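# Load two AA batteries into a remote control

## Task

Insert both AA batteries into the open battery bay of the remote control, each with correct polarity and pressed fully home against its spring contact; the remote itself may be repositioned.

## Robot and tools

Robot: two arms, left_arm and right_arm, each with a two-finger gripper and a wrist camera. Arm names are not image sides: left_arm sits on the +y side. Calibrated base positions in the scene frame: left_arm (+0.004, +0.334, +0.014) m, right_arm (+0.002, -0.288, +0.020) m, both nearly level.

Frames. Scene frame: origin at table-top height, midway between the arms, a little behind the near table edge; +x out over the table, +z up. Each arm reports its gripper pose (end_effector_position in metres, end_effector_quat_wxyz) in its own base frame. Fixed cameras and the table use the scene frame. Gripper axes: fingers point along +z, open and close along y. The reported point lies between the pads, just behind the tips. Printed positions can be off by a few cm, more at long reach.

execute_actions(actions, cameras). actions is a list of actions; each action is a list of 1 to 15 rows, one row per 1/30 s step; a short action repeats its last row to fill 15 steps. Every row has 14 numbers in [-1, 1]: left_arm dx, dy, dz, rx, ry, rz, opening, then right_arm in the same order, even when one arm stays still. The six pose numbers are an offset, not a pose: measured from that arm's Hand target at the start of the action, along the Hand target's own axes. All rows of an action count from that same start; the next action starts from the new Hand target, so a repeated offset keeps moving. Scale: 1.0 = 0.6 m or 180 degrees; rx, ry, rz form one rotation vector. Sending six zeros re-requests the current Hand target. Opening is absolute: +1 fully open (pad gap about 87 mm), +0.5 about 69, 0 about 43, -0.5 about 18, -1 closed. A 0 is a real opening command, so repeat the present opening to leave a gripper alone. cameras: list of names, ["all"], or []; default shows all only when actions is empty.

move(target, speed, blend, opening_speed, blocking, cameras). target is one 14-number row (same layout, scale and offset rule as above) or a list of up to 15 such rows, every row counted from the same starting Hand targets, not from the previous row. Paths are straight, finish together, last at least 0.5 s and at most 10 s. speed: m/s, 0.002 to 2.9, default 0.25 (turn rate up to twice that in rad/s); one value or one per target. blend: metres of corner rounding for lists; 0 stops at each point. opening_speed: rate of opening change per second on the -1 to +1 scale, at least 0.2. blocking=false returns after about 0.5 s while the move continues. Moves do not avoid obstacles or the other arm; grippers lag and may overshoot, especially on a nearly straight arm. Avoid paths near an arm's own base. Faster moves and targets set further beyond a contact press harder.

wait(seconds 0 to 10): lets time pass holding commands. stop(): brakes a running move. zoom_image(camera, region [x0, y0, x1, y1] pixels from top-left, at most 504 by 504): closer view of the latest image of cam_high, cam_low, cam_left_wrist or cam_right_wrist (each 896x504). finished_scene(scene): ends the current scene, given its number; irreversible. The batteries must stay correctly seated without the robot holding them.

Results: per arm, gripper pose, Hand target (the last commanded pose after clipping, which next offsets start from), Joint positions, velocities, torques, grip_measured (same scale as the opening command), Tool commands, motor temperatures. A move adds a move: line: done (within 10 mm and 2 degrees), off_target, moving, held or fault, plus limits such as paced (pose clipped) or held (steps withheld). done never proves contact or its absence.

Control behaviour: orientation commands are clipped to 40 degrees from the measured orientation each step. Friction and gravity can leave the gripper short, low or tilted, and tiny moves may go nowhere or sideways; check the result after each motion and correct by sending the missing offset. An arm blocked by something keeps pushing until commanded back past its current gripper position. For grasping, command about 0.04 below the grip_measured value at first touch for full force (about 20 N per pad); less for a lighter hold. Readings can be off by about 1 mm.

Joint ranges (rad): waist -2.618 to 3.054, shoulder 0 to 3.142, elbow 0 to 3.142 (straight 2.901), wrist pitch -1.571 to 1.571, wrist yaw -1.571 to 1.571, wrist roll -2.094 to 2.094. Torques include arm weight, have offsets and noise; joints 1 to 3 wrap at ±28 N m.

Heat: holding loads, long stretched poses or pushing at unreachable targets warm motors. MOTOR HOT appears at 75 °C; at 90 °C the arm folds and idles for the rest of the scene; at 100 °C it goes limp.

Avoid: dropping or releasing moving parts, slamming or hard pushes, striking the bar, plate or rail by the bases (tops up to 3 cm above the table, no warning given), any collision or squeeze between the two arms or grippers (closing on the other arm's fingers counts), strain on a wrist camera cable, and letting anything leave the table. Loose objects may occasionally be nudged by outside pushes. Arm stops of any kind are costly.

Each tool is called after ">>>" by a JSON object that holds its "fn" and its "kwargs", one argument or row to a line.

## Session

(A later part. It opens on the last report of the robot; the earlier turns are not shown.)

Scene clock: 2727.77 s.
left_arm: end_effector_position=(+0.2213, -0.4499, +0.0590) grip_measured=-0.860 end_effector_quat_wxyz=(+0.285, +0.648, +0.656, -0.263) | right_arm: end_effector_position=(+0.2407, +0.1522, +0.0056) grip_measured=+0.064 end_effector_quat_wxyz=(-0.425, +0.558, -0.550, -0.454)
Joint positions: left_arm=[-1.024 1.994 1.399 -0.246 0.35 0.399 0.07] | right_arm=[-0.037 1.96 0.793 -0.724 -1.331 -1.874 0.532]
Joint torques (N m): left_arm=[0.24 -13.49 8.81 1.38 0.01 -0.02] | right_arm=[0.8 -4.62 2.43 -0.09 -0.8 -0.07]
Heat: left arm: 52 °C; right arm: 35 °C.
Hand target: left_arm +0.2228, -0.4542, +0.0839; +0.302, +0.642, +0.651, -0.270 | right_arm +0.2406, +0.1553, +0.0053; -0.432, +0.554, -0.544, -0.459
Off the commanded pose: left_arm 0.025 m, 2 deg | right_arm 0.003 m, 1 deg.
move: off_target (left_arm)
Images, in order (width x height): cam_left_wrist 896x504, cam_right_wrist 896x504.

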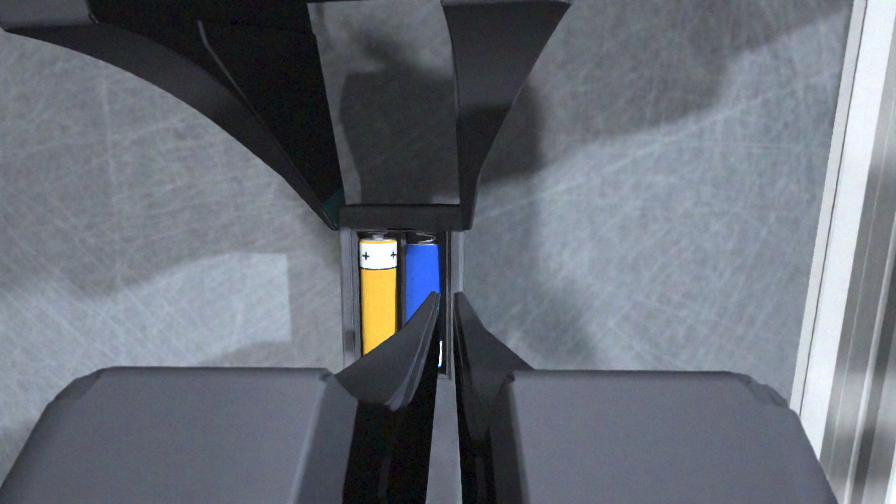

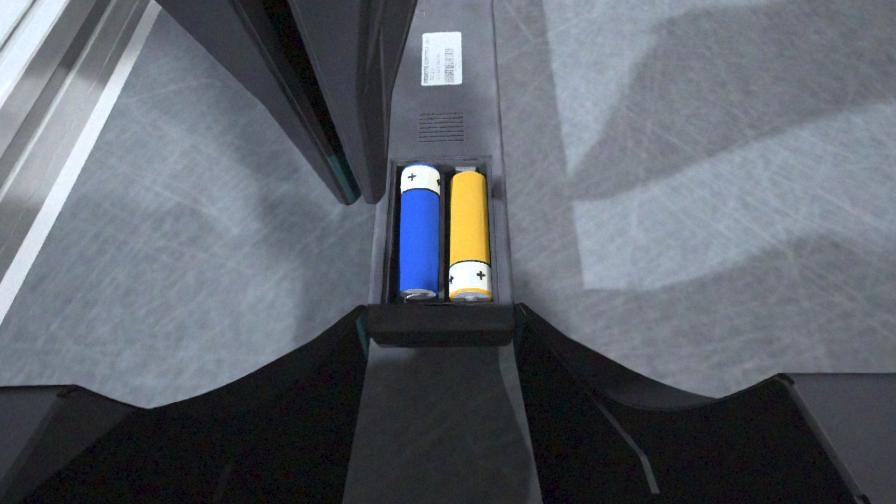

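>>> {"fn": "move", "kwargs": {
  "target": [
    [0.028,0.015,-0.0309,0,0,0,-0.86,0,0,0,0,0,0,-0.1],
    [0.065,0.015,0.0027,0,0,0,-0.86,0,0,0,0,0,0,-0.1]
  ],
  "speed": 0.08,
  "cameras": ["cam_left_wrist","cam_right_wrist"]
}}

Scene clock: 2739.87 s.
left_arm: end_effector_position=(+0.2270, -0.4290, +0.0545) grip_measured=-0.860 end_effector_quat_wxyz=(+0.294, +0.641, +0.656, -0.269) | right_arm: end_effector_position=(+0.2407, +0.1522, +0.0056) grip_measured=+0.064 end_effector_quat_wxyz=(-0.425, +0.558, -0.550, -0.454)
Joint positions: left_arm=[-0.982 1.938 1.286 -0.173 0.381 0.416 0.07] | right_arm=[-0.037 1.96 0.793 -0.724 -1.331 -1.874 0.532]
Joint torques (N m): left_arm=[1.2 -9.43 6.22 1.72 0.09 0.21] | right_arm=[0.8 -4.62 2.43 -0.09 -0.8 -0.07]
Heat: left arm: 52 °C; right arm: 35 °C.
Hand target: left_arm +0.2320, -0.4288, +0.0541; +0.302, +0.642, +0.651, -0.270 | right_arm +0.2406, +0.1553, +0.0053; -0.432, +0.554, -0.544, -0.459
Off the commanded pose: left_arm 0.005 m, 1 deg | right_arm 0.003 m, 1 deg.
move: done
Images, in order (width x height): cam_left_wrist 896x504, cam_right_wrist 896x504.

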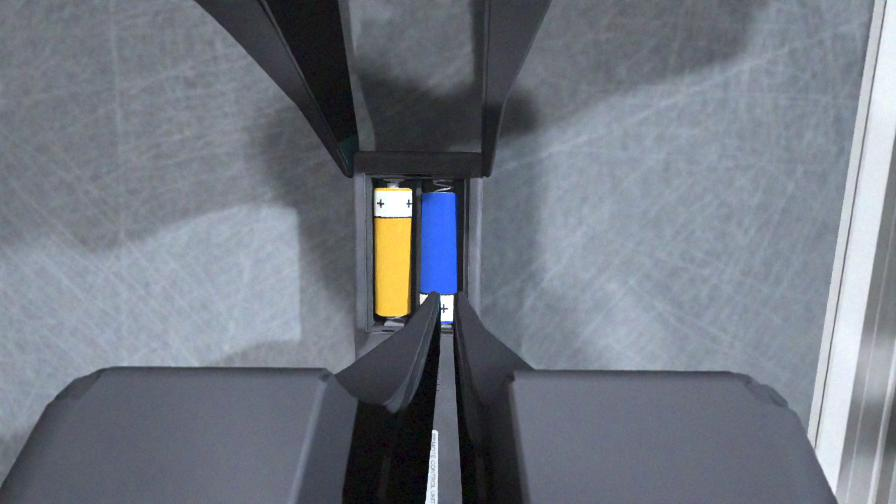

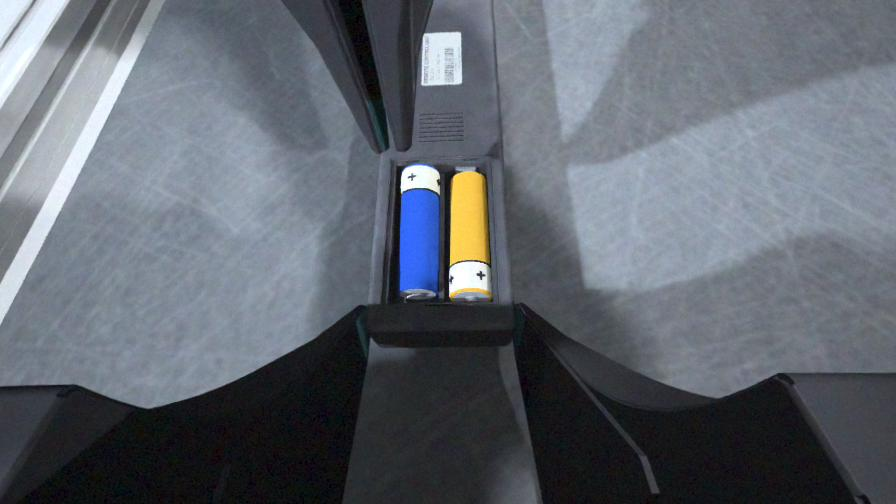

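>>> {"fn": "move", "kwargs": {
  "target": [
    [0.0112,0.0058,-0.0123,0,0,0,-0.86,0,0,0,0,0,0,-0.1],
    [0.0557,0.0058,0.028,0,0,0,-0.86,0,0,0,0,0,0,-0.1]
  ],
  "speed": 0.05,
  "cameras": ["cam_left_wrist","cam_right_wrist","cam_low"]
}}

>>> {"fn": "zoom_image", "kwargs": {
  "camera": "cam_right_wrist",
  "region": [350, 90, 540, 330]
}}

>>> {"fn": "zoom_image", "kwargs": {
  "camera": "cam_low",
  "region": [520, 235, 600, 315]
}}

Scene clock: 2751.70 s.
left_arm: end_effector_position=(+0.2321, -0.4226, +0.0319) grip_measured=-0.860 end_effector_quat_wxyz=(+0.306, +0.640, +0.648, -0.277) | right_arm: end_effector_position=(+0.2408, +0.1522, +0.0055) grip_measured=+0.064 end_effector_quat_wxyz=(-0.426, +0.558, -0.549, -0.454)
Joint positions: left_arm=[-0.956 1.957 1.194 -0.039 0.411 0.435 0.07] | right_arm=[-0.037 1.96 0.793 -0.723 -1.331 -1.874 0.532]
Joint torques (N m): left_arm=[1.11 -7.28 5.6 1.79 -0.05 0.2] | right_arm=[0.8 -4.62 2.41 -0.09 -0.8 -0.08]
Heat: left arm: 51 °C; right arm: 35 °C.
Hand target: left_arm +0.2364, -0.4186, +0.0182; +0.302, +0.642, +0.651, -0.270 | right_arm +0.2406, +0.1553, +0.0052; -0.432, +0.554, -0.544, -0.459
Off the commanded pose: left_arm 0.015 m, 1 deg | right_arm 0.003 m, 1 deg.
move: off_target (left_arm)
Images, in order (width x height): cam_low 896x504, cam_left_wrist 896x504, cam_right_wrist 896x504.

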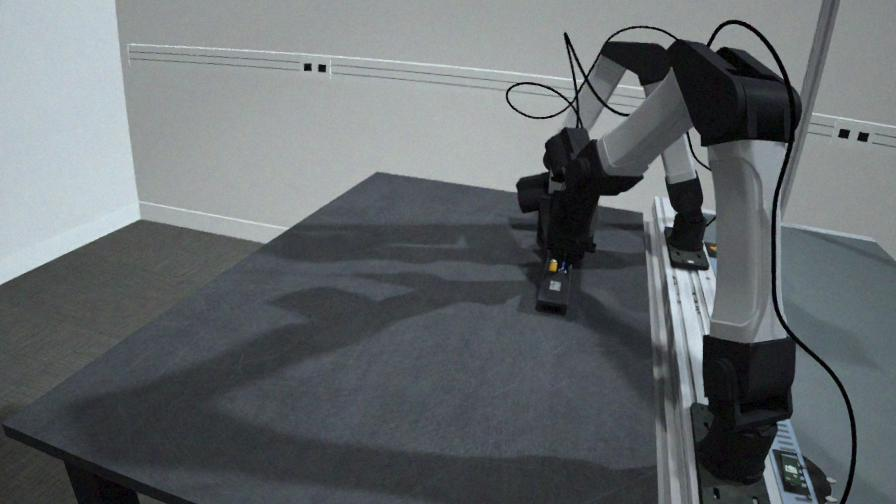

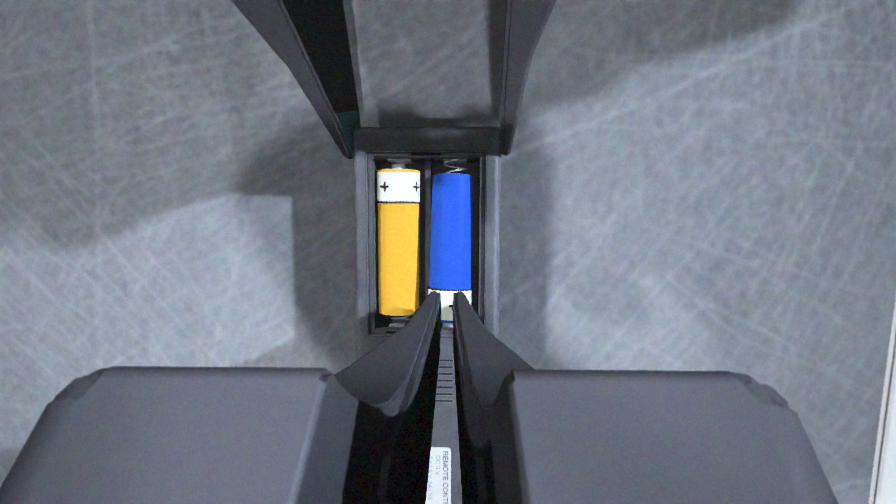

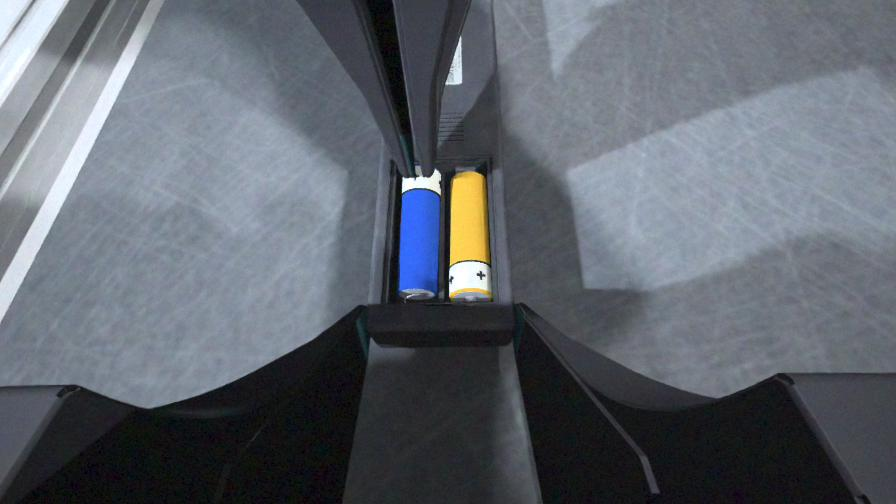

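Scaled by 2.100 from the camera's 896x504 image, which has a finer 1280x720 frame.

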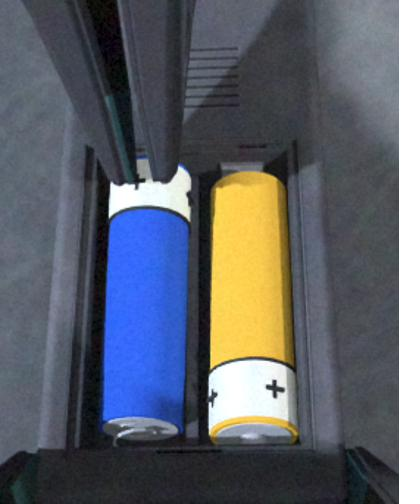

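Scaled by 6.300 from the camera's 896x504 image, which has a finer 1280x720 frame.

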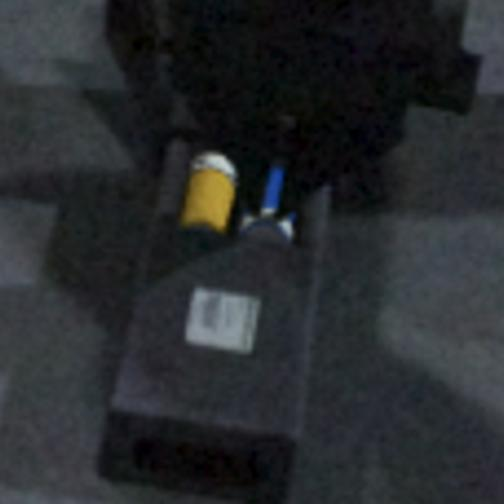

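>>> {"fn": "move", "kwargs": {
  "target": [0.0123,0,0.0112,0,0,0,-0.86,0,0,0,0,0,0,-0.1],
  "speed": 0.04,
  "cameras": ["cam_left_wrist","cam_right_wrist"]
}}

>>> {"fn": "zoom_image", "kwargs": {
  "camera": "cam_right_wrist",
  "region": [350, 90, 540, 330]
}}

Scene clock: 2757.37 s.
left_arm: end_effector_position=(+0.2325, -0.4279, +0.0313) grip_measured=-0.860 end_effector_quat_wxyz=(+0.316, +0.640, +0.639, -0.287) | right_arm: end_effector_position=(+0.2409, +0.1522, +0.0055) grip_measured=+0.064 end_effector_quat_wxyz=(-0.426, +0.558, -0.549, -0.454)
Joint positions: left_arm=[-0.956 1.967 1.184 0.009 0.427 0.435 0.07] | right_arm=[-0.037 1.96 0.793 -0.722 -1.331 -1.874 0.532]
Joint torques (N m): left_arm=[1.16 -6.46 5.15 1.66 -0.23 0.21] | right_arm=[0.8 -4.63 2.41 -0.09 -0.8 -0.07]
Heat: left arm: 51 °C; right arm: 35 °C.
Hand target: left_arm +0.2369, -0.4187, +0.0084; +0.302, +0.642, +0.651, -0.270 | right_arm +0.2406, +0.1553, +0.0052; -0.432, +0.554, -0.544, -0.459
Off the commanded pose: left_arm 0.025 m, 3 deg | right_arm 0.003 m, 1 deg.
move: off_target (left_arm)
Images, in order (width x height): cam_left_wrist 896x504, cam_right_wrist 896x504.

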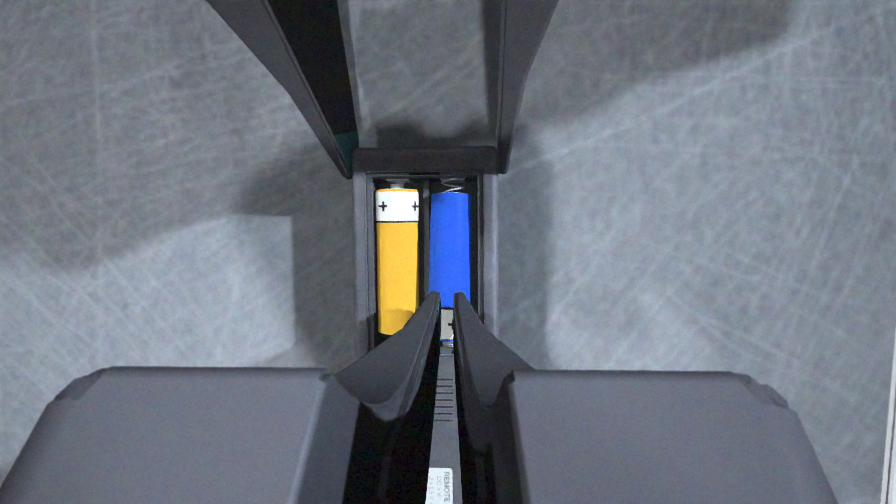

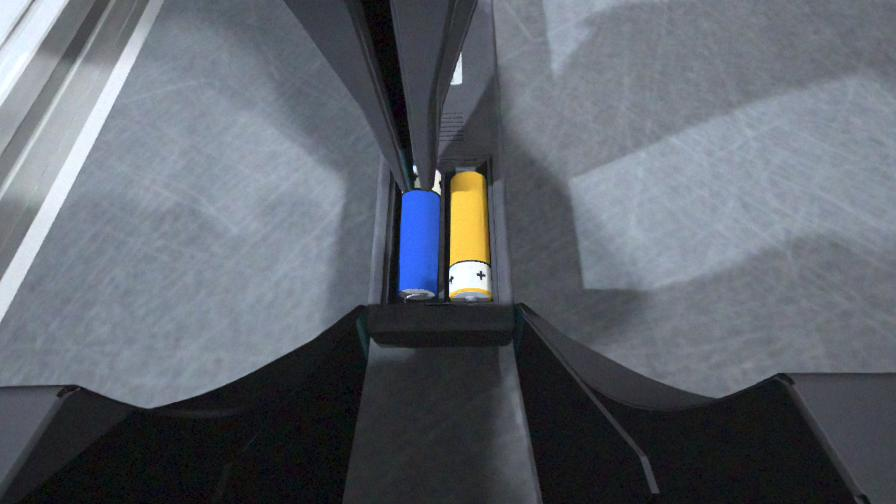

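Scaled by 2.100 from the camera's 896x504 image, which has a finer 1280x720 frame.

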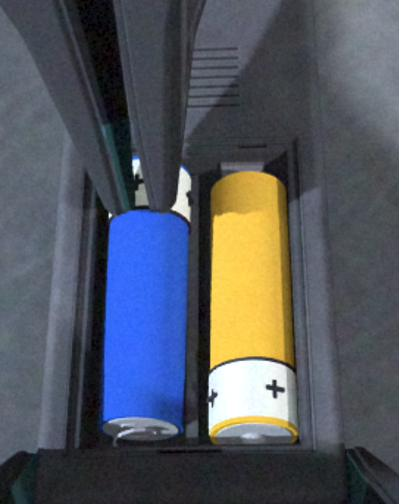

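>>> {"fn": "move", "kwargs": {
  "target": [-0.07,0,-0.0635,0,0,0,-0.86,0,0,0,0,0,0,-0.1],
  "speed": 0.1,
  "cameras": ["cam_left_wrist","cam_right_wrist","cam_low"]
}}

>>> {"fn": "zoom_image", "kwargs": {
  "camera": "cam_right_wrist",
  "region": [380, 150, 510, 240]
}}

>>> {"fn": "zoom_image", "kwargs": {
  "camera": "cam_right_wrist",
  "region": [380, 230, 510, 320]
}}

>>> {"fn": "zoom_image", "kwargs": {
  "camera": "cam_left_wrist",
  "region": [345, 200, 495, 380]
}}

>>> {"fn": "zoom_image", "kwargs": {
  "camera": "cam_low",
  "region": [530, 250, 580, 300]
}}

Scene clock: 2779.80 s.
left_arm: end_effector_position=(+0.2274, -0.4162, +0.0437) grip_measured=-0.860 end_effector_quat_wxyz=(+0.281, +0.643, +0.659, -0.273) | right_arm: end_effector_position=(+0.2411, +0.1522, +0.0056) grip_measured=+0.064 end_effector_quat_wxyz=(-0.426, +0.558, -0.549, -0.453)
Joint positions: left_arm=[-0.956 1.935 1.249 -0.172 0.412 0.435 0.07] | right_arm=[-0.037 1.96 0.793 -0.721 -1.331 -1.874 0.532]
Joint torques (N m): left_arm=[0.72 -12.49 8.51 1.39 -0.09 0.16] | right_arm=[0.8 -4.63 2.41 -0.1 -0.79 -0.07]
Heat: left arm: 49 °C; right arm: 35 °C.
Hand target: left_arm +0.2348, -0.4188, +0.0649; +0.302, +0.642, +0.651, -0.270 | right_arm +0.2406, +0.1553, +0.0052; -0.432, +0.554, -0.544, -0.459
Off the commanded pose: left_arm 0.023 m, 3 deg | right_arm 0.003 m, 1 deg.
move: off_target (left_arm)
Images, in order (width x height): cam_low 896x504, cam_left_wrist 896x504, cam_right_wrist 896x504.

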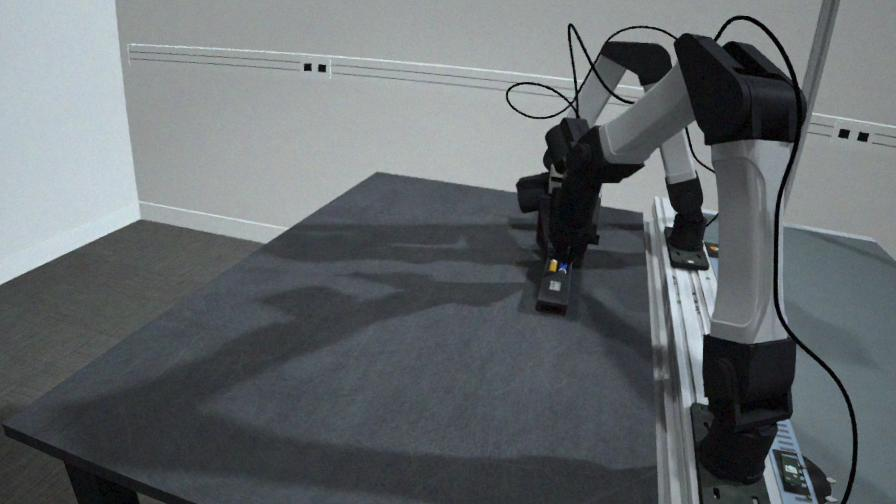

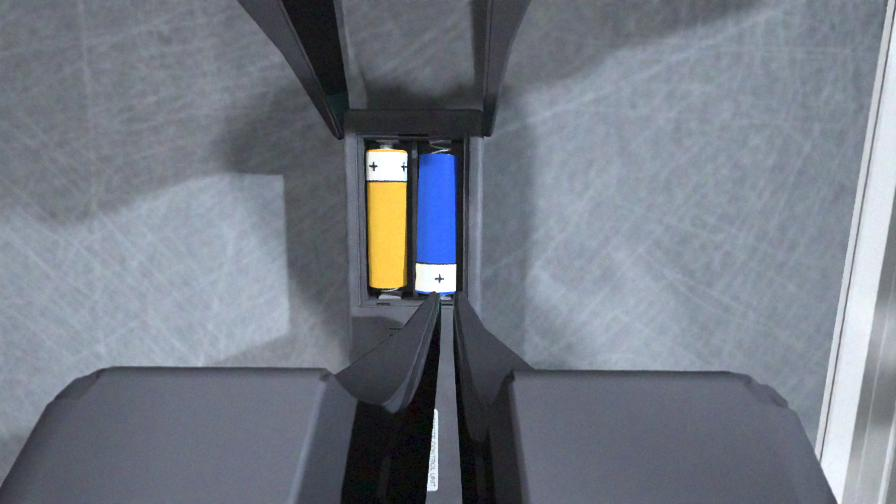

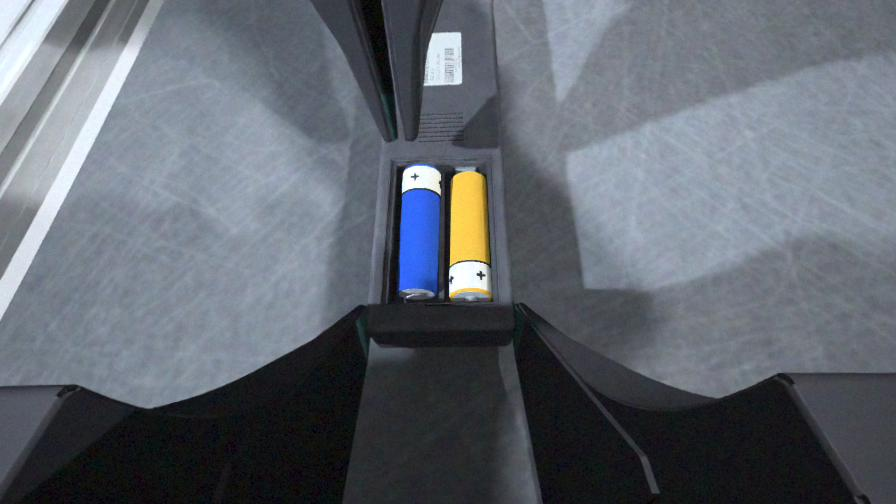

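Scaled by 3.877 from the camera's 896x504 image, which has a finer 1280x720 frame.

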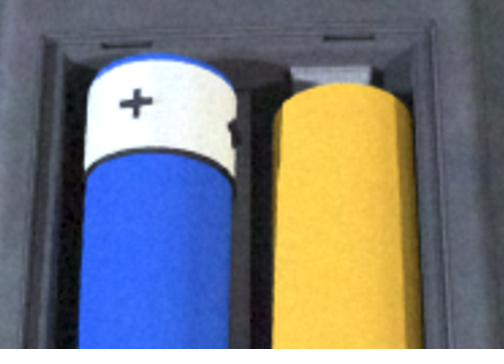

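Scaled by 3.877 from the camera's 896x504 image, which has a finer 1280x720 frame.

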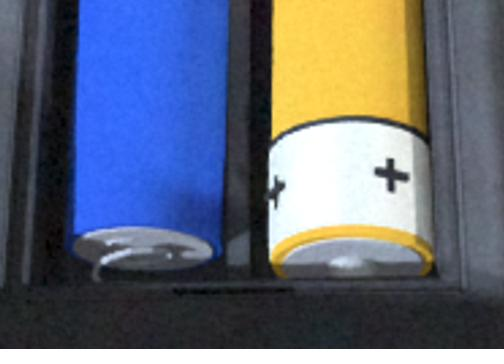

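Scaled by 2.800 from the camera's 896x504 image, which has a finer 1280x720 frame.

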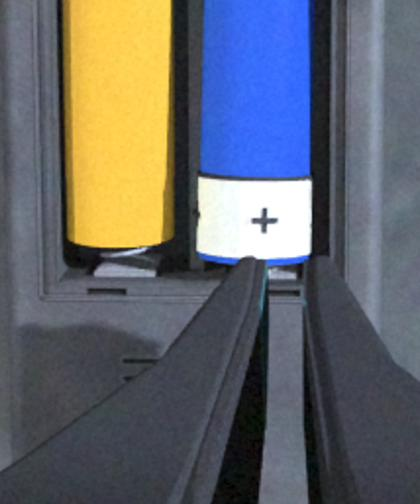

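Scaled by 10.080 from the camera's 896x504 image, which has a finer 1280x720 frame.

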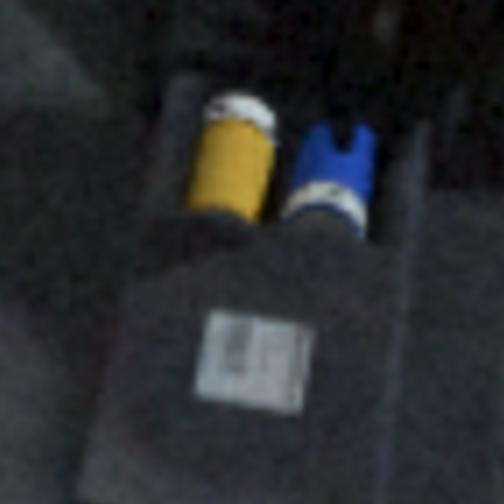

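>>> {"fn": "move", "kwargs": {
  "target": [
    [0,0,0,0,0,0,-0.48,0,0,0,0,0,0,-0.1],
    [0.0417,0,0.0559,0,0,0,-0.48,0,0,0,0,0,0,-0.1]
  ],
  "speed": 0.06,
  "cameras": ["cam_left_wrist","cam_right_wrist"]
}}

>>> {"fn": "zoom_image", "kwargs": {
  "camera": "cam_left_wrist",
  "region": [345, 120, 515, 380]
}}

Scene clock: 2804.50 s.
left_arm: end_effector_position=(+0.2351, -0.4255, +0.0309) grip_measured=-0.480 end_effector_quat_wxyz=(+0.300, +0.641, +0.651, -0.274) | right_arm: end_effector_position=(+0.2411, +0.1522, +0.0056) grip_measured=+0.064 end_effector_quat_wxyz=(-0.426, +0.558, -0.549, -0.453)
Joint positions: left_arm=[-0.956 1.978 1.229 -0.068 0.406 0.435 0.26] | right_arm=[-0.037 1.96 0.793 -0.721 -1.331 -1.874 0.532]
Joint torques (N m): left_arm=[0.09 -8.17 6.19 1.75 -0.1 0.12] | right_arm=[0.79 -4.63 2.41 -0.11 -0.79 -0.07]
Motor temperatures (°C): left_arm=[24 56 42 40 23 23 23] | right_arm=[25 35 27 24 27 25 26]
Heat: left arm: 56 °C; right arm: 35 °C.
Hand target: left_arm +0.2366, -0.4267, +0.0239; +0.302, +0.642, +0.651, -0.270 | right_arm +0.2406, +0.1553, +0.0052; -0.432, +0.554, -0.544, -0.459
Off the commanded pose: left_arm 0.007 m, 1 deg | right_arm 0.003 m, 1 deg.
move: done
Images, in order (width x height): cam_left_wrist 896x504, cam_right_wrist 896x504.

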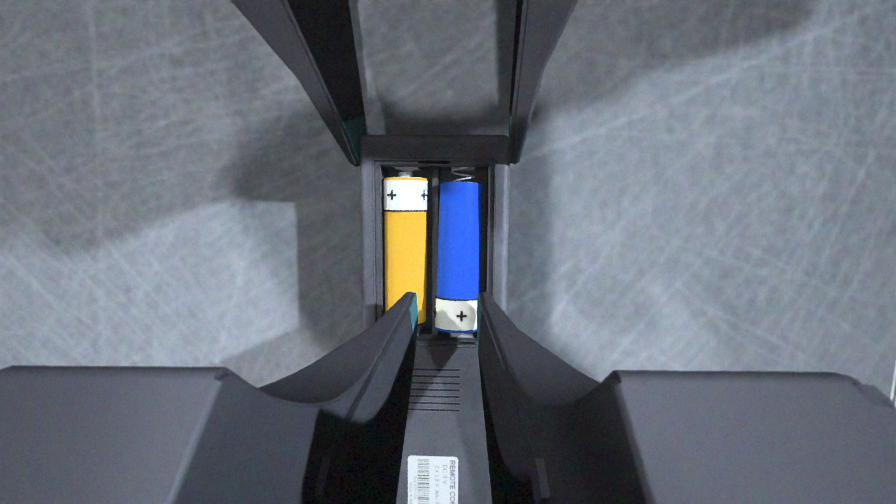

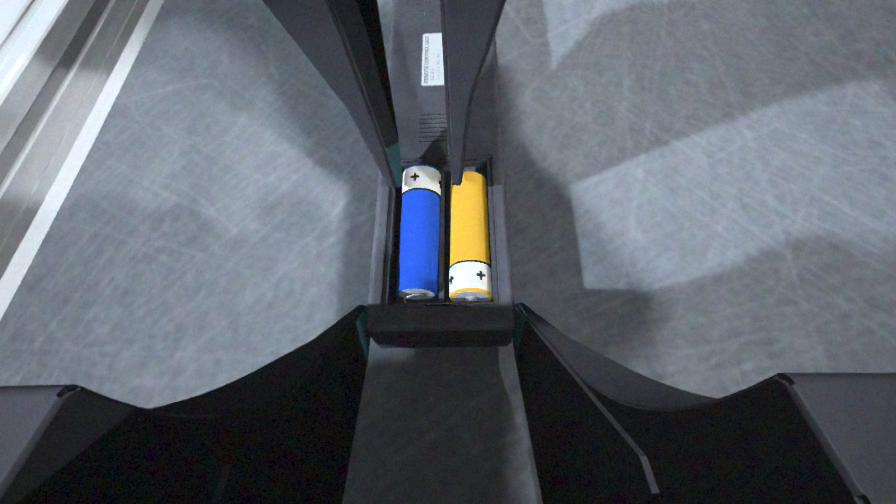

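Scaled by 1.938 from the camera's 896x504 image, which has a finer 1280x720 frame.

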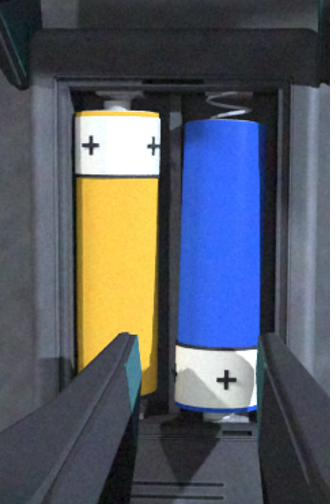

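>>> {"fn": "move", "kwargs": {
  "target": [
    [0,-0.006,0,0,0,0,-0.48,0,0,0,0,0,0,-0.1],
    [0,-0.006,0,0,0,0,-0.7,0,0,0,0,0,0,-0.1]
  ],
  "speed": 0.05,
  "opening_speed": 0.4,
  "cameras": ["cam_left_wrist","cam_right_wrist"]
}}

>>> {"fn": "zoom_image", "kwargs": {
  "camera": "cam_left_wrist",
  "region": [345, 120, 515, 380]
}}

Scene clock: 2810.57 s.
left_arm: end_effector_position=(+0.2318, -0.4271, +0.0296) grip_measured=-0.699 end_effector_quat_wxyz=(+0.301, +0.643, +0.649, -0.274) | right_arm: end_effector_position=(+0.2412, +0.1523, +0.0056) grip_measured=+0.064 end_effector_quat_wxyz=(-0.427, +0.558, -0.549, -0.453)
Joint positions: left_arm=[-0.965 1.978 1.222 -0.058 0.401 0.435 0.15] | right_arm=[-0.037 1.96 0.793 -0.72 -1.332 -1.874 0.532]
Joint torques (N m): left_arm=[0.2 -8.73 5.89 1.75 -0.11 0.06] | right_arm=[0.8 -4.64 2.41 -0.11 -0.79 -0.07]
Motor temperatures (°C): left_arm=[24 55 41 41 23 23 23] | right_arm=[25 35 27 24 27 25 26]
Heat: left arm: 55 °C; right arm: 35 °C.
Hand target: left_arm +0.2329, -0.4268, +0.0237; +0.302, +0.642, +0.651, -0.270 | right_arm +0.2406, +0.1553, +0.0052; -0.432, +0.554, -0.544, -0.459
Off the commanded pose: left_arm 0.006 m, 1 deg | right_arm 0.003 m, 1 deg.
move: done
Images, in order (width x height): cam_left_wrist 896x504, cam_right_wrist 896x504.

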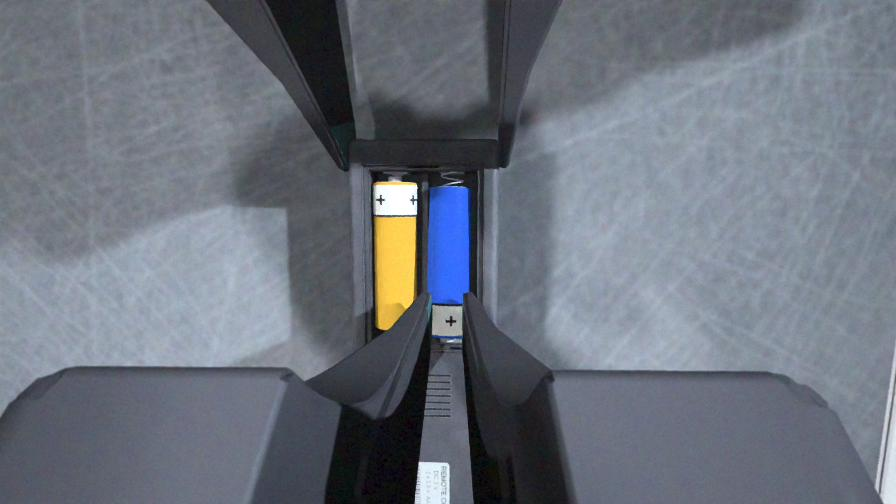

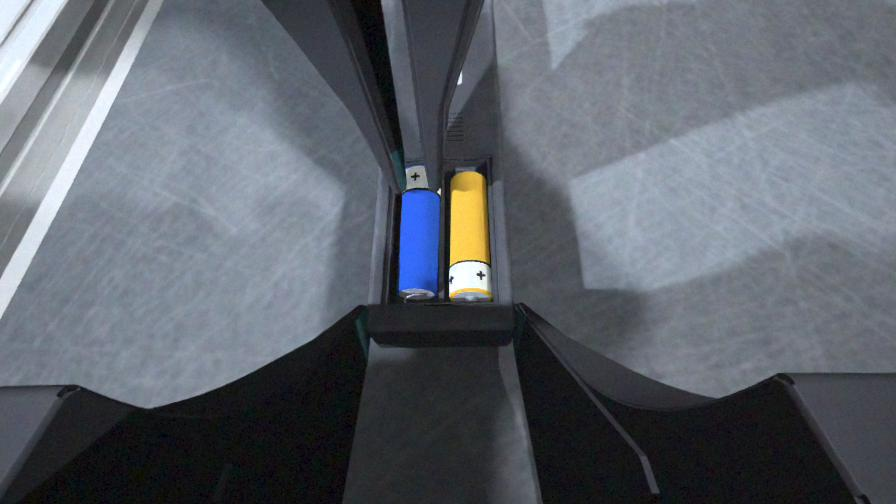

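Scaled by 1.938 from the camera's 896x504 image, which has a finer 1280x720 frame.

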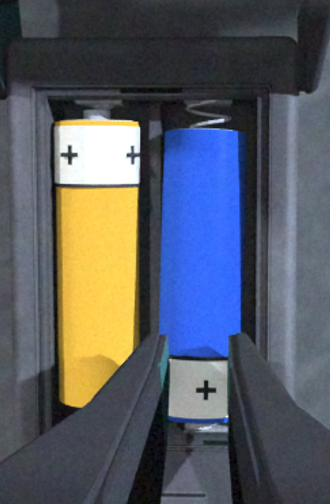

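>>> {"fn": "move", "kwargs": {
  "target": [0.004,0,0.035,0,0,0,-0.72,0,0,0,0,0,0,-0.1],
  "speed": 0.04,
  "cameras": ["cam_left_wrist","cam_right_wrist"]
}}

>>> {"fn": "zoom_image", "kwargs": {
  "camera": "cam_left_wrist",
  "region": [345, 120, 515, 380]
}}

>>> {"fn": "zoom_image", "kwargs": {
  "camera": "cam_right_wrist",
  "region": [350, 90, 540, 330]
}}

Scene clock: 2818.37 s.
left_arm: end_effector_position=(+0.2321, -0.4419, +0.0280) grip_measured=-0.719 end_effector_quat_wxyz=(+0.316, +0.643, +0.639, -0.280) | right_arm: end_effector_position=(+0.2413, +0.1523, +0.0056) grip_measured=+0.064 end_effector_quat_wxyz=(-0.427, +0.558, -0.549, -0.453)
Joint positions: left_arm=[-0.982 2.009 1.236 0 0.4 0.426 0.14] | right_arm=[-0.037 1.96 0.793 -0.72 -1.332 -1.874 0.532]
Joint torques (N m): left_arm=[0.13 -5.81 7.16 1.64 -0.22 0.02] | right_arm=[0.8 -4.64 2.41 -0.11 -0.79 -0.07]
Heat: left arm: 53 °C; right arm: 35 °C.
Hand target: left_arm +0.2339, -0.4407, +0.0078; +0.302, +0.642, +0.651, -0.270 | right_arm +0.2406, +0.1553, +0.0052; -0.432, +0.554, -0.544, -0.459
Off the commanded pose: left_arm 0.020 m, 2 deg | right_arm 0.003 m, 1 deg.
move: off_target (left_arm)
Images, in order (width x height): cam_left_wrist 896x504, cam_right_wrist 896x504.

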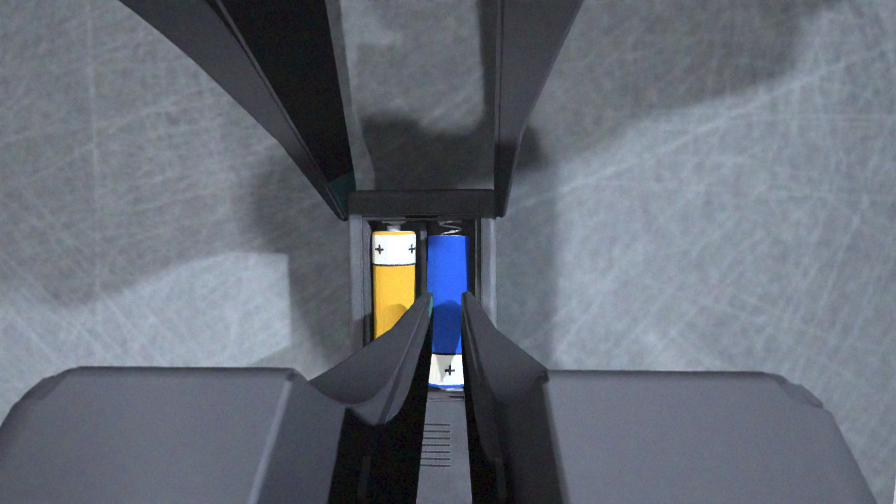

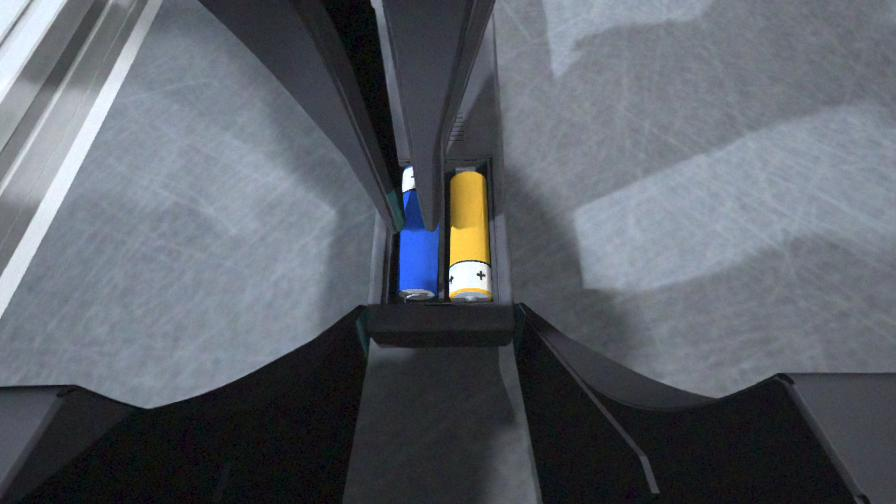

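Scaled by 1.938 from the camera's 896x504 image, which has a finer 1280x720 frame.

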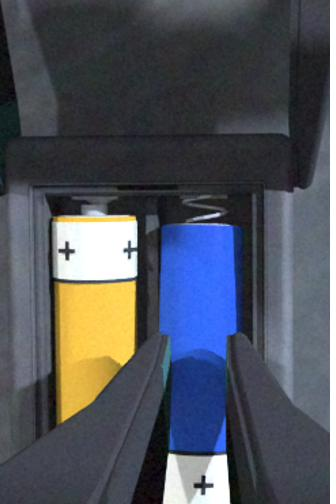

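Scaled by 2.100 from the camera's 896x504 image, which has a finer 1280x720 frame.

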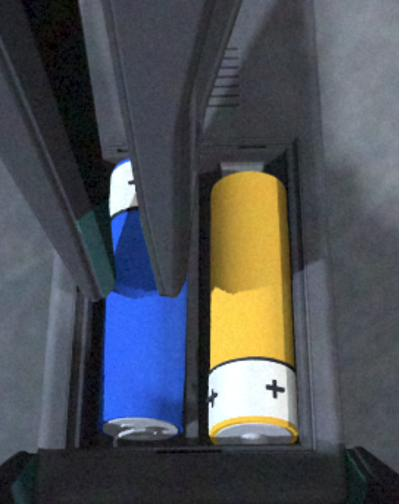

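>>> {"fn": "move", "kwargs": {
  "target": [
    [-0.02,0,-0.06,0,0,0,-0.72,0,0,0,0,0,0,-0.1],
    [-0.02,0,-0.06,0,0,0,-0.52,0,0,0,0,0,0,-0.1],
    [0.0056,0,-0.031,0,0,0,-0.52,0,0,0,0,0,0,-0.1]
  ],
  "speed": 0.06,
  "opening_speed": 0.5,
  "cameras": ["cam_left_wrist","cam_right_wrist"]
}}

Scene clock: 2830.23 s.
left_arm: end_effector_position=(+0.2326, -0.4310, +0.0289) grip_measured=-0.520 end_effector_quat_wxyz=(+0.310, +0.640, +0.646, -0.276) | right_arm: end_effector_position=(+0.2412, +0.1527, +0.0056) grip_measured=+0.064 end_effector_quat_wxyz=(-0.427, +0.559, -0.548, -0.453)
Joint positions: left_arm=[-0.969 1.983 1.213 -0.021 0.398 0.426 0.24] | right_arm=[-0.036 1.96 0.793 -0.719 -1.332 -1.874 0.532]
Joint torques (N m): left_arm=[0.81 -8.66 5.15 1.64 -0.05 0.17] | right_arm=[0.68 -4.64 2.41 -0.11 -0.78 -0.06]
Heat: left arm: 51 °C; right arm: 35 °C.
Hand target: left_arm +0.2330, -0.4248, +0.0179; +0.302, +0.642, +0.651, -0.270 | right_arm +0.2406, +0.1553, +0.0052; -0.432, +0.554, -0.544, -0.459
Off the commanded pose: left_arm 0.013 m, 1 deg | right_arm 0.003 m, 1 deg.
move: off_target (left_arm); target 2's new opening was sent with left_arm's hand 0.013 m and 1 deg from that target
Images, in order (width x height): cam_left_wrist 896x504, cam_right_wrist 896x504.

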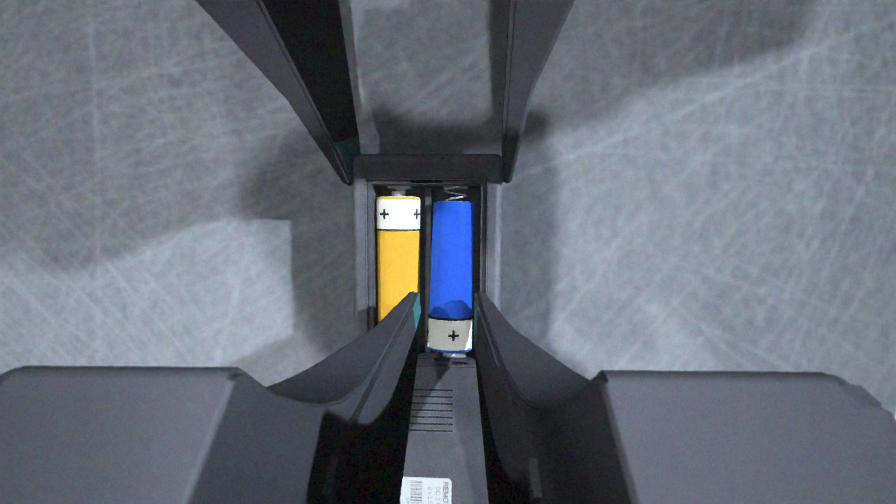

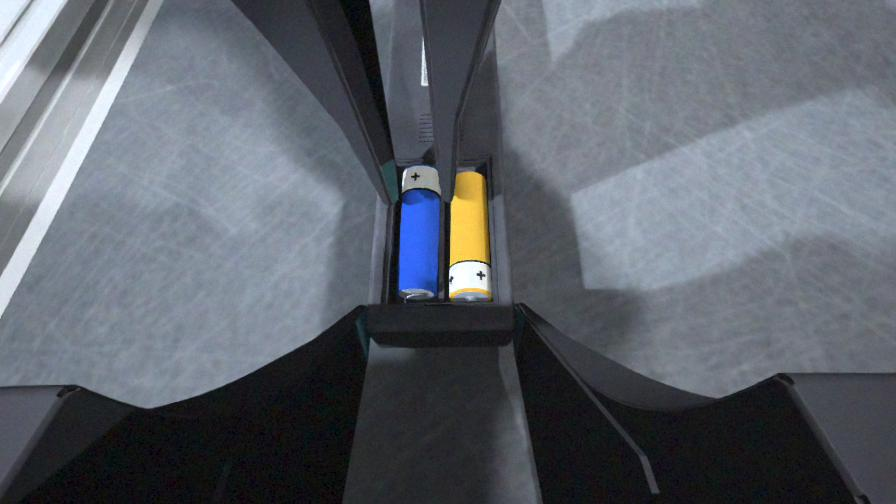

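>>> {"fn": "move", "kwargs": {
  "target": [
    [0.0086,-0.0017,0.0078,0,0,0,-0.52,0,0,0,0,0,0,-0.1],
    [0.0086,-0.0017,0.0078,0,0,0,-0.76,0,0,0,0,0,0,-0.1]
  ],
  "speed": 0.05,
  "opening_speed": 0.4,
  "cameras": ["cam_left_wrist","cam_right_wrist"]
}}

Scene clock: 2836.63 s.
left_arm: end_effector_position=(+0.2323, -0.4337, +0.0290) grip_measured=-0.758 end_effector_quat_wxyz=(+0.319, +0.640, +0.640, -0.282) | right_arm: end_effector_position=(+0.2416, +0.1527, +0.0057) grip_measured=+0.064 end_effector_quat_wxyz=(-0.428, +0.559, -0.547, -0.453)
Joint positions: left_arm=[-0.969 1.983 1.196 0.019 0.408 0.426 0.121] | right_arm=[-0.036 1.96 0.793 -0.717 -1.333 -1.874 0.532]
Joint torques (N m): left_arm=[0.66 -7.62 5.44 1.52 -0.17 0.14] | right_arm=[0.66 -4.66 2.4 -0.13 -0.77 -0.06]
Heat: left arm: 51 °C; right arm: 35 °C.
Hand target: left_arm +0.2323, -0.4248, +0.0110; +0.302, +0.642, +0.651, -0.270 | right_arm +0.2406, +0.1553, +0.0052; -0.432, +0.554, -0.544, -0.459
Off the commanded pose: left_arm 0.020 m, 3 deg | right_arm 0.003 m, 1 deg.
move: off_target (left_arm); target 2's new opening was sent with left_arm's hand 0.020 m and 2 deg from that target
Images, in order (width x height): cam_left_wrist 896x504, cam_right_wrist 896x504.

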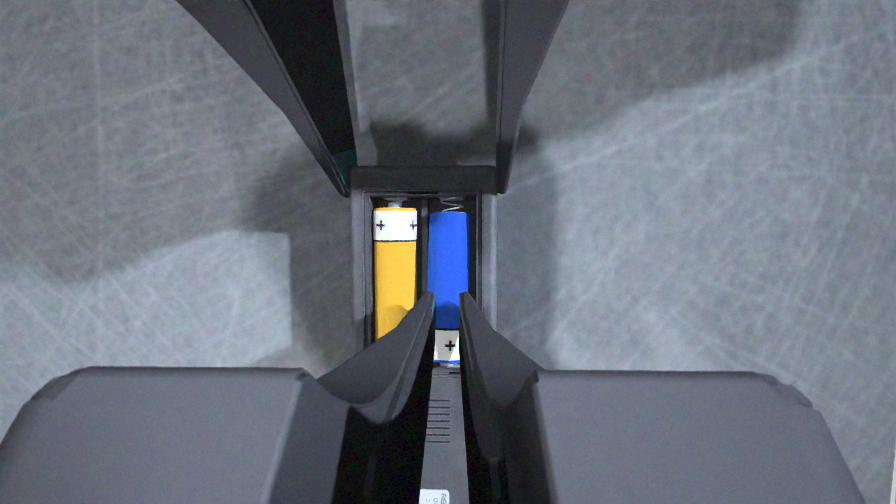

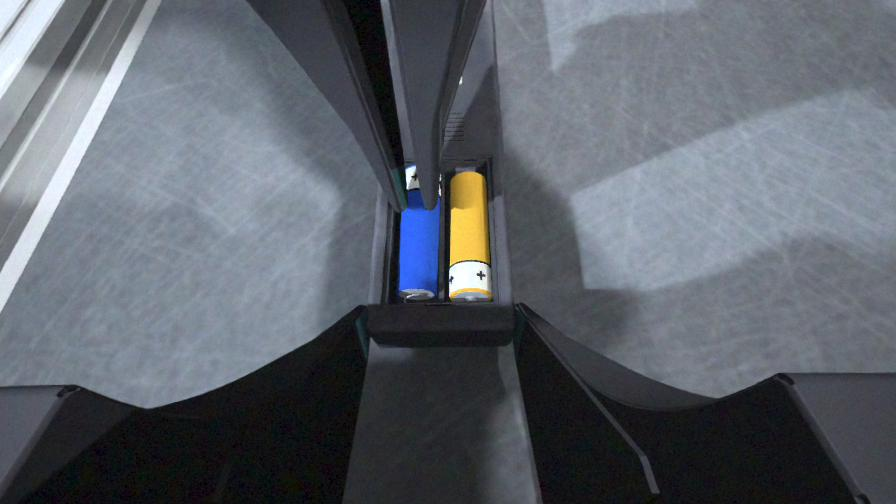

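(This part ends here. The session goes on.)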